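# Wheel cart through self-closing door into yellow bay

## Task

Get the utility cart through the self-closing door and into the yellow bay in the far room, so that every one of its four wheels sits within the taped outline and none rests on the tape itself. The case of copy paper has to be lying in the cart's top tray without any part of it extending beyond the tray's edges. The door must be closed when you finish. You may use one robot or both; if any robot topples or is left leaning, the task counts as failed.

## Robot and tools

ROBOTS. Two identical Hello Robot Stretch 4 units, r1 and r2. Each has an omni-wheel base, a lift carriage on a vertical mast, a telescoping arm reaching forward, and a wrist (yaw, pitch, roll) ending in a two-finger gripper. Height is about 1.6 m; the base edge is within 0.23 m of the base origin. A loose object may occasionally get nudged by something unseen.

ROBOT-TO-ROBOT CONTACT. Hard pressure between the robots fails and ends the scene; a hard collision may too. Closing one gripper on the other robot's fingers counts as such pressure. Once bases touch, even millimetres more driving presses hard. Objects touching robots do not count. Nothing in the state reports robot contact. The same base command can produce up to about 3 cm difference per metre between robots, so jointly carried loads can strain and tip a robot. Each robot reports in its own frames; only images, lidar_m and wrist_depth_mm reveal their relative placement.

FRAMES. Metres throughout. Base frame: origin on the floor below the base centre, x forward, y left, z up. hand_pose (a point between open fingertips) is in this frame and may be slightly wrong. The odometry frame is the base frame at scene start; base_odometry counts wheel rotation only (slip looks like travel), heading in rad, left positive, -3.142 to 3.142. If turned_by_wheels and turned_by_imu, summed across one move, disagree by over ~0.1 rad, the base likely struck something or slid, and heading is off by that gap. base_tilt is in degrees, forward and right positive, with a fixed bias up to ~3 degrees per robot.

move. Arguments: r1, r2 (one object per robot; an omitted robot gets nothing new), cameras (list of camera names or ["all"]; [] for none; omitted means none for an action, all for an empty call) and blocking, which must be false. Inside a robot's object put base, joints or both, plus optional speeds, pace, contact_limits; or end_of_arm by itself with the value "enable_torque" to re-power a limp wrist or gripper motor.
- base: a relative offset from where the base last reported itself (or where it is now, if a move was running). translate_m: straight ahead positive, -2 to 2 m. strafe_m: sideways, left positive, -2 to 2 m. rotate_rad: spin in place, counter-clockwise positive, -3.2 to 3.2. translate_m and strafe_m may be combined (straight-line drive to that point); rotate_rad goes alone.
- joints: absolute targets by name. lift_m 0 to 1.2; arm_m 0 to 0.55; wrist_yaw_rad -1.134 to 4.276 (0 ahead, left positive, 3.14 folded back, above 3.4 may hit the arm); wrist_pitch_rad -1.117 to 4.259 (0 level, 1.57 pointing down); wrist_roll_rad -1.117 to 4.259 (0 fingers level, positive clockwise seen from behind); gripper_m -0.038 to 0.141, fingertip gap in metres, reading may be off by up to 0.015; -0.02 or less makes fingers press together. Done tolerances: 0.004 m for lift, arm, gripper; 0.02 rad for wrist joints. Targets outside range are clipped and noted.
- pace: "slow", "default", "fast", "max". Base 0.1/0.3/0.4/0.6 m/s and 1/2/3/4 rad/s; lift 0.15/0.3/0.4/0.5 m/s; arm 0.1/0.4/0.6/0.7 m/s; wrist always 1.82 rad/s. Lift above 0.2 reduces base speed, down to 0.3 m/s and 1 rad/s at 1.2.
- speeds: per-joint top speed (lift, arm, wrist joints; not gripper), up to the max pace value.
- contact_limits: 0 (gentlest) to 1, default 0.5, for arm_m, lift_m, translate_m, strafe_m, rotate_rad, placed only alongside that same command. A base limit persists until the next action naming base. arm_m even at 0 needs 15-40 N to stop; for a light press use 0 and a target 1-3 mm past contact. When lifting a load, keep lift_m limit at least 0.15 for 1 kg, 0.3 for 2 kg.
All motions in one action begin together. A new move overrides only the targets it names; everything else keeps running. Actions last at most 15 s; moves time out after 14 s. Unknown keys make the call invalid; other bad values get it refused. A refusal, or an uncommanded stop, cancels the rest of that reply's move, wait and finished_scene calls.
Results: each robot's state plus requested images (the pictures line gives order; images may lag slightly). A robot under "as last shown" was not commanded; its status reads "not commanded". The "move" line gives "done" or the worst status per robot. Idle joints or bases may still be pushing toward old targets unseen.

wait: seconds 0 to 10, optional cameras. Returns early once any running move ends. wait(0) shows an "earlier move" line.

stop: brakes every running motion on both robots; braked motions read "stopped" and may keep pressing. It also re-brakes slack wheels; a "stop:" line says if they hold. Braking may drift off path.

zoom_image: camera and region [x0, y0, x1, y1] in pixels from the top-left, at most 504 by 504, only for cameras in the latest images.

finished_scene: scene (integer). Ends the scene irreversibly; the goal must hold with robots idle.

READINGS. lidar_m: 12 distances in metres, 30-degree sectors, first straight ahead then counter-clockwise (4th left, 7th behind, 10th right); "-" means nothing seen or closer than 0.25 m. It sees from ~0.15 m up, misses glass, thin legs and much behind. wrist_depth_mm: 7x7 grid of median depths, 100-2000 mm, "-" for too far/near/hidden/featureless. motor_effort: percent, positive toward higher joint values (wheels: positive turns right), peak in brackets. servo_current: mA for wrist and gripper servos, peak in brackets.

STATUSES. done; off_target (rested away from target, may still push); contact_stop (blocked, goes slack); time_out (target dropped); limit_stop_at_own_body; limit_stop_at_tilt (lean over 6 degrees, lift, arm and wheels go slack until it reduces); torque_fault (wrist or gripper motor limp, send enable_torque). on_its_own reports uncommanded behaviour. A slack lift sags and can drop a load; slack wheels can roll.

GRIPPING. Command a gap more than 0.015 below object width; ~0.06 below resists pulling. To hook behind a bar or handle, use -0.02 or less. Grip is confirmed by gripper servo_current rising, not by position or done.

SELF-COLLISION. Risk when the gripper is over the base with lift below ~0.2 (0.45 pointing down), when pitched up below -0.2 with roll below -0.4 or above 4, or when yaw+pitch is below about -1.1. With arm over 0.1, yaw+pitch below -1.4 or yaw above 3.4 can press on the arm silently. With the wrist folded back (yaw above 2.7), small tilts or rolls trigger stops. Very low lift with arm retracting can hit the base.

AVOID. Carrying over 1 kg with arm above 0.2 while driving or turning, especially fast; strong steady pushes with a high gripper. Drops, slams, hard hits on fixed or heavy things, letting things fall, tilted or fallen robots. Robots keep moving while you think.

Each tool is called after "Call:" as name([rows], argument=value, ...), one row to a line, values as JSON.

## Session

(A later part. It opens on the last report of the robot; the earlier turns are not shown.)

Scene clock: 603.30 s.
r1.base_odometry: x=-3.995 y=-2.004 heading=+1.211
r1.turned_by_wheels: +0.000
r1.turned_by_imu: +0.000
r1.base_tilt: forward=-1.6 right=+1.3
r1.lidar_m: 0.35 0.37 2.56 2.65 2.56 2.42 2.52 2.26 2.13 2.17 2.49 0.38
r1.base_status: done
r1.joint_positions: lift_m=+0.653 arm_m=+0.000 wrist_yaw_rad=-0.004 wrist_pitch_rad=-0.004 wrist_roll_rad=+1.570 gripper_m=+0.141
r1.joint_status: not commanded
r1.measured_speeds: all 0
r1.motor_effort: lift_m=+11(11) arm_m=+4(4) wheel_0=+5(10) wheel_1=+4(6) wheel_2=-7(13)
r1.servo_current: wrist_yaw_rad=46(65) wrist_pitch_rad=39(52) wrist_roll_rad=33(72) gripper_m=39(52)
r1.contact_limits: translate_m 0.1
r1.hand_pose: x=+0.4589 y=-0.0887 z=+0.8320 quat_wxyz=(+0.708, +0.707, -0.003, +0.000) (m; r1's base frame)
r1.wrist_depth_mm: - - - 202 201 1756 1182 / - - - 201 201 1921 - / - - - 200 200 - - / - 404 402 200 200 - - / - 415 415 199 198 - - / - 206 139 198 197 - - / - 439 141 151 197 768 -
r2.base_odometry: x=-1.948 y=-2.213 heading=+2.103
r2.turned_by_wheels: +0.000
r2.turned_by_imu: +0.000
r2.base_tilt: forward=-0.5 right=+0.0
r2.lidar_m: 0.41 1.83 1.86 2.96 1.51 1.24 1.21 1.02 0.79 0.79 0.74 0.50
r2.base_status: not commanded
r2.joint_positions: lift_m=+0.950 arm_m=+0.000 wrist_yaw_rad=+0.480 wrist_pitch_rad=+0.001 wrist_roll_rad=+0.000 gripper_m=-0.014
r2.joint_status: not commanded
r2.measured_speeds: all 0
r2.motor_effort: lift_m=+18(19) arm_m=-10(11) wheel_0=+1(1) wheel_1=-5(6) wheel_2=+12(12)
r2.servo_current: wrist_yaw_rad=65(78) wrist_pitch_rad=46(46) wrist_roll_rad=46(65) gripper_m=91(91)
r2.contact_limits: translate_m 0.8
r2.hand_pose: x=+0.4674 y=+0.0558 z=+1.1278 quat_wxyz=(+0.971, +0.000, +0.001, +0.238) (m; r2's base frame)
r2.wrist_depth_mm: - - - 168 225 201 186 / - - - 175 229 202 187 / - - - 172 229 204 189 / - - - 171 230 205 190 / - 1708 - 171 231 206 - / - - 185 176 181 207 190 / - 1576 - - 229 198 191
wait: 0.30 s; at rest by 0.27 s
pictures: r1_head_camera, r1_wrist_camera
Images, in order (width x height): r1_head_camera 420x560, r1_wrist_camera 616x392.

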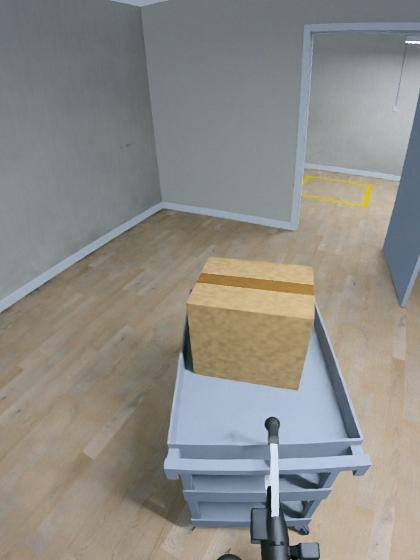

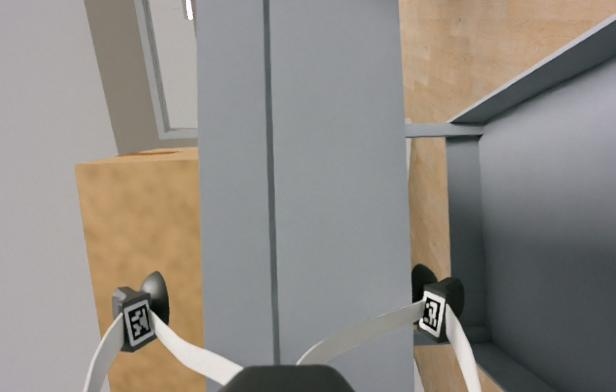

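Call:
zoom_image(camera="r1_head_camera", region=[150, 380, 380, 540])

Call:
wait(seconds=0, cameras=["r2_head_left_camera","r2_head_camera","r2_head_right_camera"])

Scaled by 2.191 from the camera's 420x560 image, which has a finer 600x800 frame.

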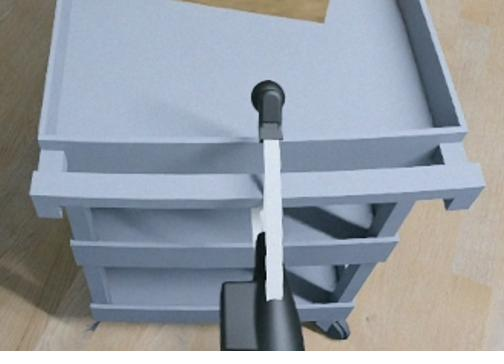

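Scene clock: 609.80 s.
r1.base_odometry: x=-3.995 y=-2.004 heading=+1.211
r1.turned_by_wheels: +0.000
r1.turned_by_imu: +0.000
r1.base_tilt: forward=-1.6 right=+1.3
r1.lidar_m: 0.35 0.38 2.57 2.64 2.59 2.43 2.50 2.26 2.13 2.17 2.47 0.41
r1.base_status: done
r1.joint_positions: lift_m=+0.653 arm_m=+0.000 wrist_yaw_rad=-0.004 wrist_pitch_rad=-0.004 wrist_roll_rad=+1.570 gripper_m=+0.141
r1.joint_status: not commanded
r1.measured_speeds: all 0
r1.motor_effort: lift_m=+11(11) arm_m=+4(4) wheel_0=+5(10) wheel_1=+4(6) wheel_2=-7(13)
r1.servo_current: wrist_yaw_rad=39(65) wrist_pitch_rad=46(52) wrist_roll_rad=59(72) gripper_m=52(52)
r1.contact_limits: translate_m 0.1
r1.hand_pose: x=+0.4589 y=-0.0887 z=+0.8320 quat_wxyz=(+0.708, +0.707, -0.003, +0.000) (m; r1's base frame)
r1.wrist_depth_mm: - - - 202 202 1808 1229 / - - - 202 200 1863 - / - - - 200 200 - - / - 404 402 200 200 - - / - 418 413 198 198 - - / - 206 139 198 197 - - / - 442 139 151 196 759 -
r2.base_odometry: x=-1.948 y=-2.213 heading=+2.103
r2.turned_by_wheels: +0.000
r2.turned_by_imu: +0.000
r2.base_tilt: forward=-0.6 right=+0.1
r2.lidar_m: 0.40 1.84 1.90 2.96 1.52 1.21 1.21 0.99 0.80 0.79 0.72 0.51
r2.base_status: not commanded
r2.joint_positions: lift_m=+0.950 arm_m=+0.000 wrist_yaw_rad=+0.480 wrist_pitch_rad=+0.001 wrist_roll_rad=+0.000 gripper_m=-0.014
r2.joint_status: not commanded
r2.measured_speeds: all 0
r2.motor_effort: lift_m=+19(19) arm_m=-10(11) wheel_0=+0(1) wheel_1=-5(6) wheel_2=+12(12)
r2.servo_current: wrist_yaw_rad=65(78) wrist_pitch_rad=46(46) wrist_roll_rad=39(65) gripper_m=91(91)
r2.contact_limits: translate_m 0.8
r2.hand_pose: x=+0.4674 y=+0.0558 z=+1.1278 quat_wxyz=(+0.971, +0.000, +0.001, +0.238) (m; r2's base frame)
r2.wrist_depth_mm: - - - 169 224 201 186 / - - - 175 230 202 187 / - - - 172 229 204 189 / - - - 170 230 204 189 / - 1756 - 171 230 206 - / - - 186 176 180 207 190 / - 1576 - - 229 198 191
pictures: r2_head_camera, r2_head_left_camera, r2_head_right_camera
Images, in order (width x height): r2_head_camera 420x560, r2_head_left_camera 420x672, r2_head_right_camera 420x672.

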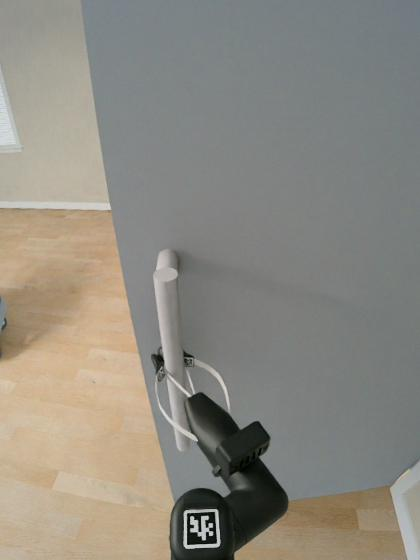

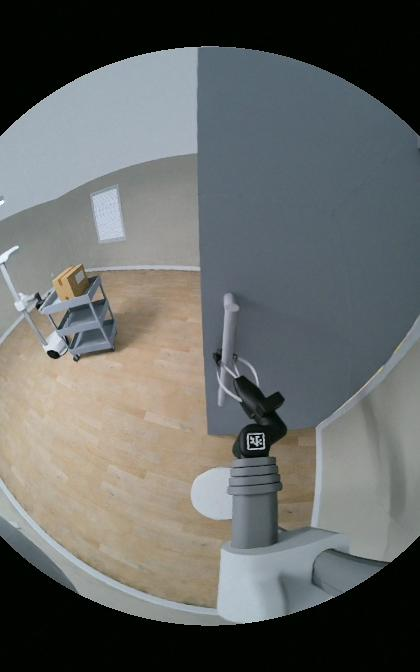

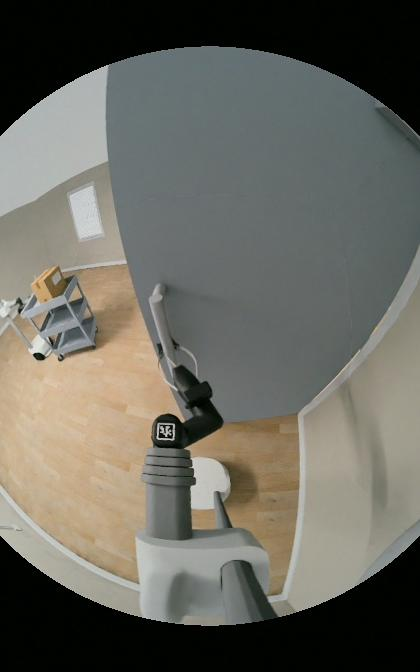

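Call:
wait(seconds=0, cameras=["r1_wrist_camera","r1_head_left_camera"])

Call:
zoom_image(camera="r1_wrist_camera", region=[100, 0, 500, 392])

Call:
zoom_image(camera="r1_head_left_camera", region=[200, 250, 400, 600])

Scene clock: 619.17 s.
r1.base_odometry: x=-3.995 y=-2.004 heading=+1.211
r1.turned_by_wheels: +0.000
r1.turned_by_imu: +0.000
r1.base_tilt: forward=-1.6 right=+1.3
r1.lidar_m: 0.35 0.39 2.58 2.64 2.59 2.44 2.49 2.28 2.14 2.19 2.50 0.41
r1.base_status: done
r1.joint_positions: lift_m=+0.653 arm_m=+0.000 wrist_yaw_rad=-0.004 wrist_pitch_rad=-0.004 wrist_roll_rad=+1.570 gripper_m=+0.141
r1.joint_status: not commanded
r1.measured_speeds: all 0
r1.motor_effort: lift_m=+11(11) arm_m=+4(4) wheel_0=+6(10) wheel_1=+4(6) wheel_2=-7(13)
r1.servo_current: wrist_yaw_rad=59(65) wrist_pitch_rad=46(52) wrist_roll_rad=39(72) gripper_m=46(52)
r1.contact_limits: translate_m 0.1
r1.hand_pose: x=+0.4589 y=-0.0887 z=+0.8320 quat_wxyz=(+0.708, +0.707, -0.003, +0.000) (m; r1's base frame)
r1.wrist_depth_mm: - - - 202 202 1808 1229 / - - - 201 202 1921 - / - - - 200 200 - - / - 407 404 200 200 - - / - 418 413 200 198 - - / - 207 140 198 198 - - / - 442 139 150 198 759 -
r2.base_odometry: x=-1.948 y=-2.213 heading=+2.103
r2.turned_by_wheels: +0.000
r2.turned_by_imu: +0.000
r2.base_tilt: forward=-0.6 right=+0.1
r2.lidar_m: 0.38 1.82 1.88 2.99 1.51 1.24 1.20 0.99 0.82 0.77 0.71 0.52
r2.base_status: not commanded
r2.joint_positions: lift_m=+0.950 arm_m=+0.000 wrist_yaw_rad=+0.480 wrist_pitch_rad=+0.001 wrist_roll_rad=+0.000 gripper_m=-0.014
r2.joint_status: not commanded
r2.measured_speeds: all 0
r2.motor_effort: lift_m=+18(19) arm_m=-11(11) wheel_0=+1(1) wheel_1=-6(6) wheel_2=+12(12)
r2.servo_current: wrist_yaw_rad=65(78) wrist_pitch_rad=39(46) wrist_roll_rad=46(65) gripper_m=91(91)
r2.contact_limits: translate_m 0.8
r2.hand_pose: x=+0.4674 y=+0.0558 z=+1.1278 quat_wxyz=(+0.971, +0.000, +0.001, +0.238) (m; r2's base frame)
r2.wrist_depth_mm: - - - 169 225 201 187 / - - - 175 230 202 189 / - - - 172 229 204 189 / - - - 170 230 205 189 / - 1756 - 172 231 206 - / - - 186 176 181 206 191 / - 1618 - - 229 197 191
pictures: r1_head_left_camera, r1_wrist_camera
Images, in order (width x height): r1_head_left_camera 420x672, r1_wrist_camera 616x392.

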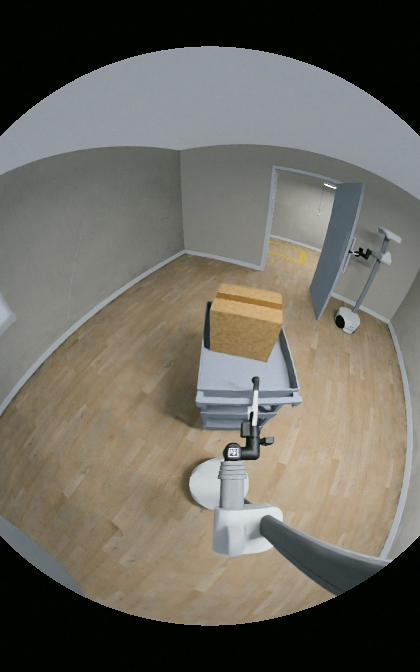

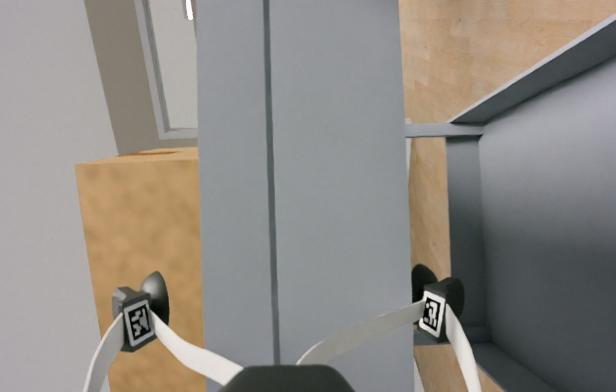

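Scaled by 1.260.

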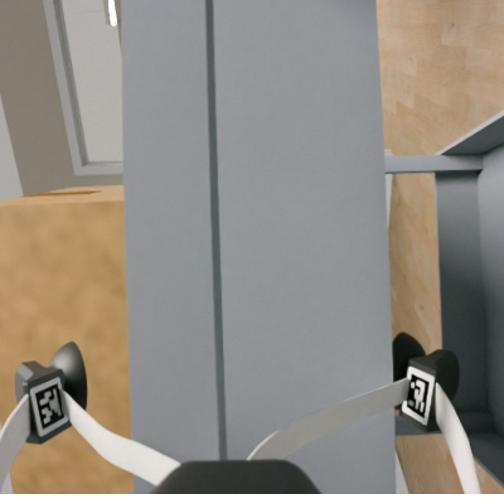

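Scaled by 1.440 from the camera's 420x672 image, which has a finer 600x960 frame.

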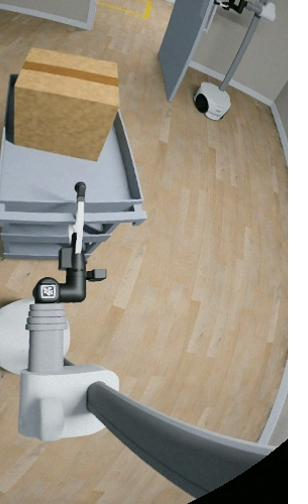

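Call:
move(blocking=false, r1={"base":{"translate_m":0.035},"pace":"slow","contact_limits":{"translate_m":0.3}})

Call:
wait(seconds=1.5)

Call:
wait(seconds=0.3, cameras=["r1_wrist_camera"])

Call:
move(blocking=false, r1={"joints":{"gripper_m":0.03}})

Call:
wait(seconds=2, cameras=["r1_wrist_camera","r1_head_camera"])

Scene clock: 635.07 s.
move: r1 moving
r1.base_odometry: x=-3.991 y=-1.993 heading=+1.211
r1.turned_by_wheels: +0.000
r1.turned_by_imu: +0.000
r1.base_tilt: forward=-1.7 right=+1.3
r1.lidar_m: 0.36 0.36 2.58 2.65 2.60 2.44 2.51 2.28 2.14 2.20 2.47 0.39
r1.base_status: translate_m moving
r1.joint_positions: lift_m=+0.653 arm_m=+0.000 wrist_yaw_rad=-0.004 wrist_pitch_rad=-0.004 wrist_roll_rad=+1.570 gripper_m=+0.141
r1.joint_status: not commanded
r1.measured_speeds: translate_m=+0.051 strafe_m=+0.000 rotate_rad=+0.001 lift_m=+0.000 arm_m=+0.000 wrist_yaw_rad=+0.000 wrist_pitch_rad=+0.000 wrist_roll_rad=+0.000
r1.motor_effort: lift_m=+11(11) arm_m=+4(4) wheel_0=+6(10) wheel_1=+5(7) wheel_2=-13(15)
r1.servo_current: wrist_yaw_rad=59(72) wrist_pitch_rad=39(52) wrist_roll_rad=65(65) gripper_m=46(46)
r1.contact_limits: translate_m 0.3
r1.hand_pose: x=+0.4589 y=-0.0887 z=+0.8320 quat_wxyz=(+0.708, +0.707, -0.003, +0.000) (m; r1's base frame)
r1.wrist_depth_mm: - - - 200 199 1756 1205 / - - - 199 199 1863 - / - - - 198 198 - - / - 402 402 197 196 - - / - 415 410 196 196 - - / - 213 - 195 195 - - / - 439 137 138 195 759 -
r2: as last shown
r2.base_tilt: forward=-0.6 right=+0.0
r2.lidar_m: 0.42 1.83 1.85 2.99 1.51 1.23 1.21 1.00 0.76 0.80 0.71 0.50
r2.motor_effort: lift_m=+19(19) arm_m=-10(11) wheel_0=+0(1) wheel_1=-6(6) wheel_2=+12(12)
r2.servo_current: wrist_yaw_rad=65(72) wrist_pitch_rad=39(46) wrist_roll_rad=46(59) gripper_m=85(91)
r2.contact_limits: translate_m 0.8
r2.wrist_depth_mm: - - - 169 224 202 186 / - - - 174 229 202 187 / - - - 172 229 204 189 / - - - 170 229 204 190 / - 1708 - 171 231 206 - / - - 185 176 181 207 191 / - 1618 - - 229 198 191
pictures: none

Scene clock: 636.03 s.
earlier move: r1 done
r1.base_odometry: x=-3.983 y=-1.972 heading=+1.211
r1.turned_by_wheels: +0.000
r1.turned_by_imu: +0.000
r1.base_tilt: forward=-1.6 right=+1.2
r1.lidar_m: 0.34 0.37 2.57 2.64 2.62 2.47 2.53 2.27 2.14 2.21 2.46 0.39
r1.base_status: done
r1.joint_positions: lift_m=+0.653 arm_m=+0.000 wrist_yaw_rad=-0.004 wrist_pitch_rad=-0.004 wrist_roll_rad=+1.570 gripper_m=+0.141
r1.joint_status: not commanded
r1.measured_speeds: all 0
r1.motor_effort: lift_m=+11(11) arm_m=+4(4) wheel_0=+5(10) wheel_1=+4(7) wheel_2=-5(15)
r1.servo_current: wrist_yaw_rad=46(72) wrist_pitch_rad=39(52) wrist_roll_rad=39(65) gripper_m=46(46)
r1.contact_limits: translate_m 0.3
r1.hand_pose: x=+0.4589 y=-0.0887 z=+0.8320 quat_wxyz=(+0.708, +0.707, -0.003, +0.000) (m; r1's base frame)
r1.wrist_depth_mm: - - - 208 208 1808 1229 / - - - 208 207 1808 - / - - - 205 205 - - / - 410 402 205 204 - - / - 418 418 203 203 - - / - 202 427 201 201 - - / - 439 145 142 201 - -
r2.base_odometry: x=-1.948 y=-2.213 heading=+2.103
r2.turned_by_wheels: +0.000
r2.turned_by_imu: +0.000
r2.base_tilt: forward=-0.6 right=+0.0
r2.lidar_m: 0.42 1.81 1.88 2.97 1.53 1.22 1.20 1.00 0.78 0.77 0.73 0.50
r2.base_status: not commanded
r2.joint_positions: lift_m=+0.950 arm_m=+0.000 wrist_yaw_rad=+0.480 wrist_pitch_rad=+0.001 wrist_roll_rad=+0.000 gripper_m=-0.014
r2.joint_status: not commanded
r2.measured_speeds: all 0
r2.motor_effort: lift_m=+19(19) arm_m=-10(11) wheel_0=+0(1) wheel_1=-6(6) wheel_2=+12(12)
r2.servo_current: wrist_yaw_rad=72(78) wrist_pitch_rad=39(52) wrist_roll_rad=52(59) gripper_m=78(91)
r2.contact_limits: translate_m 0.8
r2.hand_pose: x=+0.4674 y=+0.0558 z=+1.1278 quat_wxyz=(+0.971, +0.000, +0.001, +0.238) (m; r2's base frame)
r2.wrist_depth_mm: - - - 169 224 202 186 / - - - 175 229 202 187 / - - - 172 229 204 189 / - - - 171 230 204 190 / - 1708 - 171 231 206 - / - - 185 176 181 206 191 / - 1618 - - 229 198 191
wait: 0.97 of 1.5 s (r1 has come to rest)
pictures: none

Scene clock: 636.33 s.
r1.base_odometry: x=-3.983 y=-1.972 heading=+1.211
r1.turned_by_wheels: +0.000
r1.turned_by_imu: +0.000
r1.base_tilt: forward=-1.6 right=+1.3
r1.lidar_m: 0.36 0.38 2.57 2.63 2.64 2.46 2.53 2.28 2.13 2.22 2.47 0.40
r1.base_status: done
r1.joint_positions: lift_m=+0.653 arm_m=+0.000 wrist_yaw_rad=-0.004 wrist_pitch_rad=-0.004 wrist_roll_rad=+1.570 gripper_m=+0.141
r1.joint_status: not commanded
r1.measured_speeds: all 0
r1.motor_effort: lift_m=+11(11) arm_m=+4(4) wheel_0=+5(10) wheel_1=+4(7) wheel_2=-5(15)
r1.servo_current: wrist_yaw_rad=46(72) wrist_pitch_rad=39(52) wrist_roll_rad=39(65) gripper_m=46(46)
r1.contact_limits: translate_m 0.3
r1.hand_pose: x=+0.4589 y=-0.0887 z=+0.8320 quat_wxyz=(+0.708, +0.707, -0.003, +0.000) (m; r1's base frame)
r1.wrist_depth_mm: - - - 209 208 1863 1255 / - - - 208 206 1863 - / - - - 205 206 - - / - 410 407 204 204 - - / - 424 418 202 203 - - / - 202 427 202 201 - - / - 442 145 142 200 - -
r2.base_odometry: x=-1.948 y=-2.213 heading=+2.103
r2.turned_by_wheels: +0.000
r2.turned_by_imu: +0.000
r2.base_tilt: forward=-0.6 right=+0.1
r2.lidar_m: 0.41 1.83 1.87 2.99 1.51 1.20 1.21 1.01 0.80 0.79 0.71 0.50
r2.base_status: not commanded
r2.joint_positions: lift_m=+0.950 arm_m=+0.000 wrist_yaw_rad=+0.480 wrist_pitch_rad=+0.001 wrist_roll_rad=+0.000 gripper_m=-0.014
r2.joint_status: not commanded
r2.measured_speeds: all 0
r2.motor_effort: lift_m=+19(19) arm_m=-11(11) wheel_0=+1(1) wheel_1=-5(6) wheel_2=+12(12)
r2.servo_current: wrist_yaw_rad=65(78) wrist_pitch_rad=39(52) wrist_roll_rad=39(59) gripper_m=91(91)
r2.contact_limits: translate_m 0.8
r2.hand_pose: x=+0.4674 y=+0.0558 z=+1.1278 quat_wxyz=(+0.971, +0.000, +0.001, +0.238) (m; r2's base frame)
r2.wrist_depth_mm: - - - 168 225 201 186 / - - - 174 230 202 187 / - - - 172 229 204 189 / - - - 171 229 205 190 / - 1756 - 172 231 206 - / - - 184 176 181 207 191 / - 1661 - - 229 198 192
wait: 0.30 s; at rest by 0.27 s
pictures: r1_wrist_camera
Images, in order (width x height): r1_wrist_camera 616x392.

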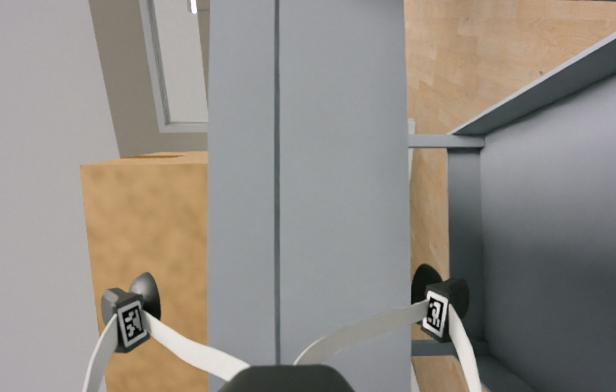

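Scene clock: 636.83 s.
move: r1 moving
r1.base_odometry: x=-3.983 y=-1.972 heading=+1.211
r1.turned_by_wheels: +0.000
r1.turned_by_imu: +0.000
r1.base_tilt: forward=-1.6 right=+1.3
r1.lidar_m: 0.35 0.38 2.57 2.64 2.63 2.45 2.53 2.28 2.15 2.20 2.45 0.41
r1.base_status: not commanded
r1.joint_positions: lift_m=+0.653 arm_m=+0.000 wrist_yaw_rad=-0.004 wrist_pitch_rad=-0.004 wrist_roll_rad=+1.570 gripper_m=+0.130
r1.joint_status: gripper_m moving
r1.measured_speeds: all 0
r1.motor_effort: lift_m=+11(11) arm_m=+4(4) wheel_0=+5(6) wheel_1=+4(4) wheel_2=-5(5)
r1.servo_current: wrist_yaw_rad=65(65) wrist_pitch_rad=46(46) wrist_roll_rad=46(59) gripper_m=85(85)
r1.contact_limits: translate_m 0.3
r1.hand_pose: x=+0.4589 y=-0.0887 z=+0.8320 quat_wxyz=(+0.708, +0.707, -0.003, +0.000) (m; r1's base frame)
r1.wrist_depth_mm: - - - 208 208 1756 1281 / - - - 207 207 1756 - / - - - 206 205 - - / - 410 407 205 204 - - / - 418 415 203 203 - - / - 201 430 202 201 - - / - 445 145 142 201 - -
r2: as last shown
r2.base_tilt: forward=-0.6 right=+0.0
r2.lidar_m: 0.39 1.86 1.87 2.98 1.52 1.23 1.20 1.00 0.79 0.79 0.72 0.51
r2.motor_effort: lift_m=+18(19) arm_m=-11(11) wheel_0=+0(1) wheel_1=-6(6) wheel_2=+12(12)
r2.servo_current: wrist_yaw_rad=65(78) wrist_pitch_rad=39(39) wrist_roll_rad=52(59) gripper_m=85(91)
r2.contact_limits: translate_m 0.8
r2.wrist_depth_mm: - - - 169 224 201 186 / - - - 175 230 202 187 / - - - 172 229 204 189 / - - - 170 229 205 190 / - 1708 - 171 231 206 - / - - 184 175 180 206 191 / - 1661 - - 229 198 191
pictures: none

Scene clock: 638.40 s.
earlier move: r1 done
r1.base_odometry: x=-3.983 y=-1.972 heading=+1.211
r1.turned_by_wheels: +0.000
r1.turned_by_imu: +0.000
r1.base_tilt: forward=-1.6 right=+1.3
r1.lidar_m: 0.35 0.36 2.54 2.63 2.62 2.46 2.56 2.25 2.14 2.20 2.46 0.38
r1.base_status: not commanded
r1.joint_positions: lift_m=+0.653 arm_m=+0.000 wrist_yaw_rad=-0.003 wrist_pitch_rad=+0.001 wrist_roll_rad=+1.570 gripper_m=+0.031
r1.joint_status: all done
r1.measured_speeds: all 0
r1.motor_effort: lift_m=+12(12) arm_m=-4(4) wheel_0=+0(6) wheel_1=+1(4) wheel_2=+0(5)
r1.servo_current: wrist_yaw_rad=46(72) wrist_pitch_rad=46(52) wrist_roll_rad=39(65) gripper_m=98(241)
r1.contact_limits: translate_m 0.3
r1.hand_pose: x=+0.4591 y=-0.0882 z=+0.8304 quat_wxyz=(+0.708, +0.707, +0.000, -0.001) (m; r1's base frame)
r1.wrist_depth_mm: - - - 200 201 1708 1160 / - - - 200 200 1808 - / - - - 198 198 - - / - 397 - 198 198 - - / - 413 - 196 198 - - / - 415 - 196 197 169 - / - 174 125 195 156 627 -
r2.base_odometry: x=-1.948 y=-2.213 heading=+2.103
r2.turned_by_wheels: +0.000
r2.turned_by_imu: +0.000
r2.base_tilt: forward=-0.6 right=+0.1
r2.lidar_m: 0.41 1.84 1.86 2.97 1.52 1.23 1.20 0.99 0.82 0.78 0.71 0.53
r2.base_status: not commanded
r2.joint_positions: lift_m=+0.950 arm_m=+0.000 wrist_yaw_rad=+0.480 wrist_pitch_rad=+0.001 wrist_roll_rad=+0.000 gripper_m=-0.014
r2.joint_status: not commanded
r2.measured_speeds: all 0
r2.motor_effort: lift_m=+18(19) arm_m=-11(11) wheel_0=+0(1) wheel_1=-6(6) wheel_2=+12(12)
r2.servo_current: wrist_yaw_rad=65(78) wrist_pitch_rad=39(46) wrist_roll_rad=33(65) gripper_m=85(91)
r2.contact_limits: translate_m 0.8
r2.hand_pose: x=+0.4674 y=+0.0558 z=+1.1278 quat_wxyz=(+0.971, +0.000, +0.001, +0.238) (m; r2's base frame)
r2.wrist_depth_mm: - - - 169 224 202 187 / - - - 174 230 202 187 / - - - 172 228 204 189 / - - - 170 229 205 189 / - 1708 - 172 231 206 - / - - 185 176 181 206 191 / - 1661 - - 229 198 191
wait: 1.57 of 2 s (r1 has come to rest)
pictures: r1_head_camera, r1_wrist_camera
Images, in order (width x height): r1_head_camera 420x560, r1_wrist_camera 616x392.

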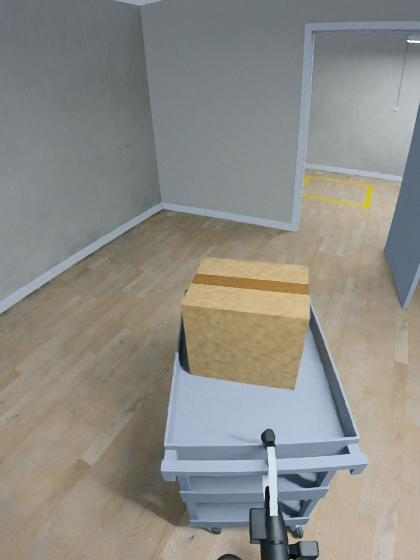

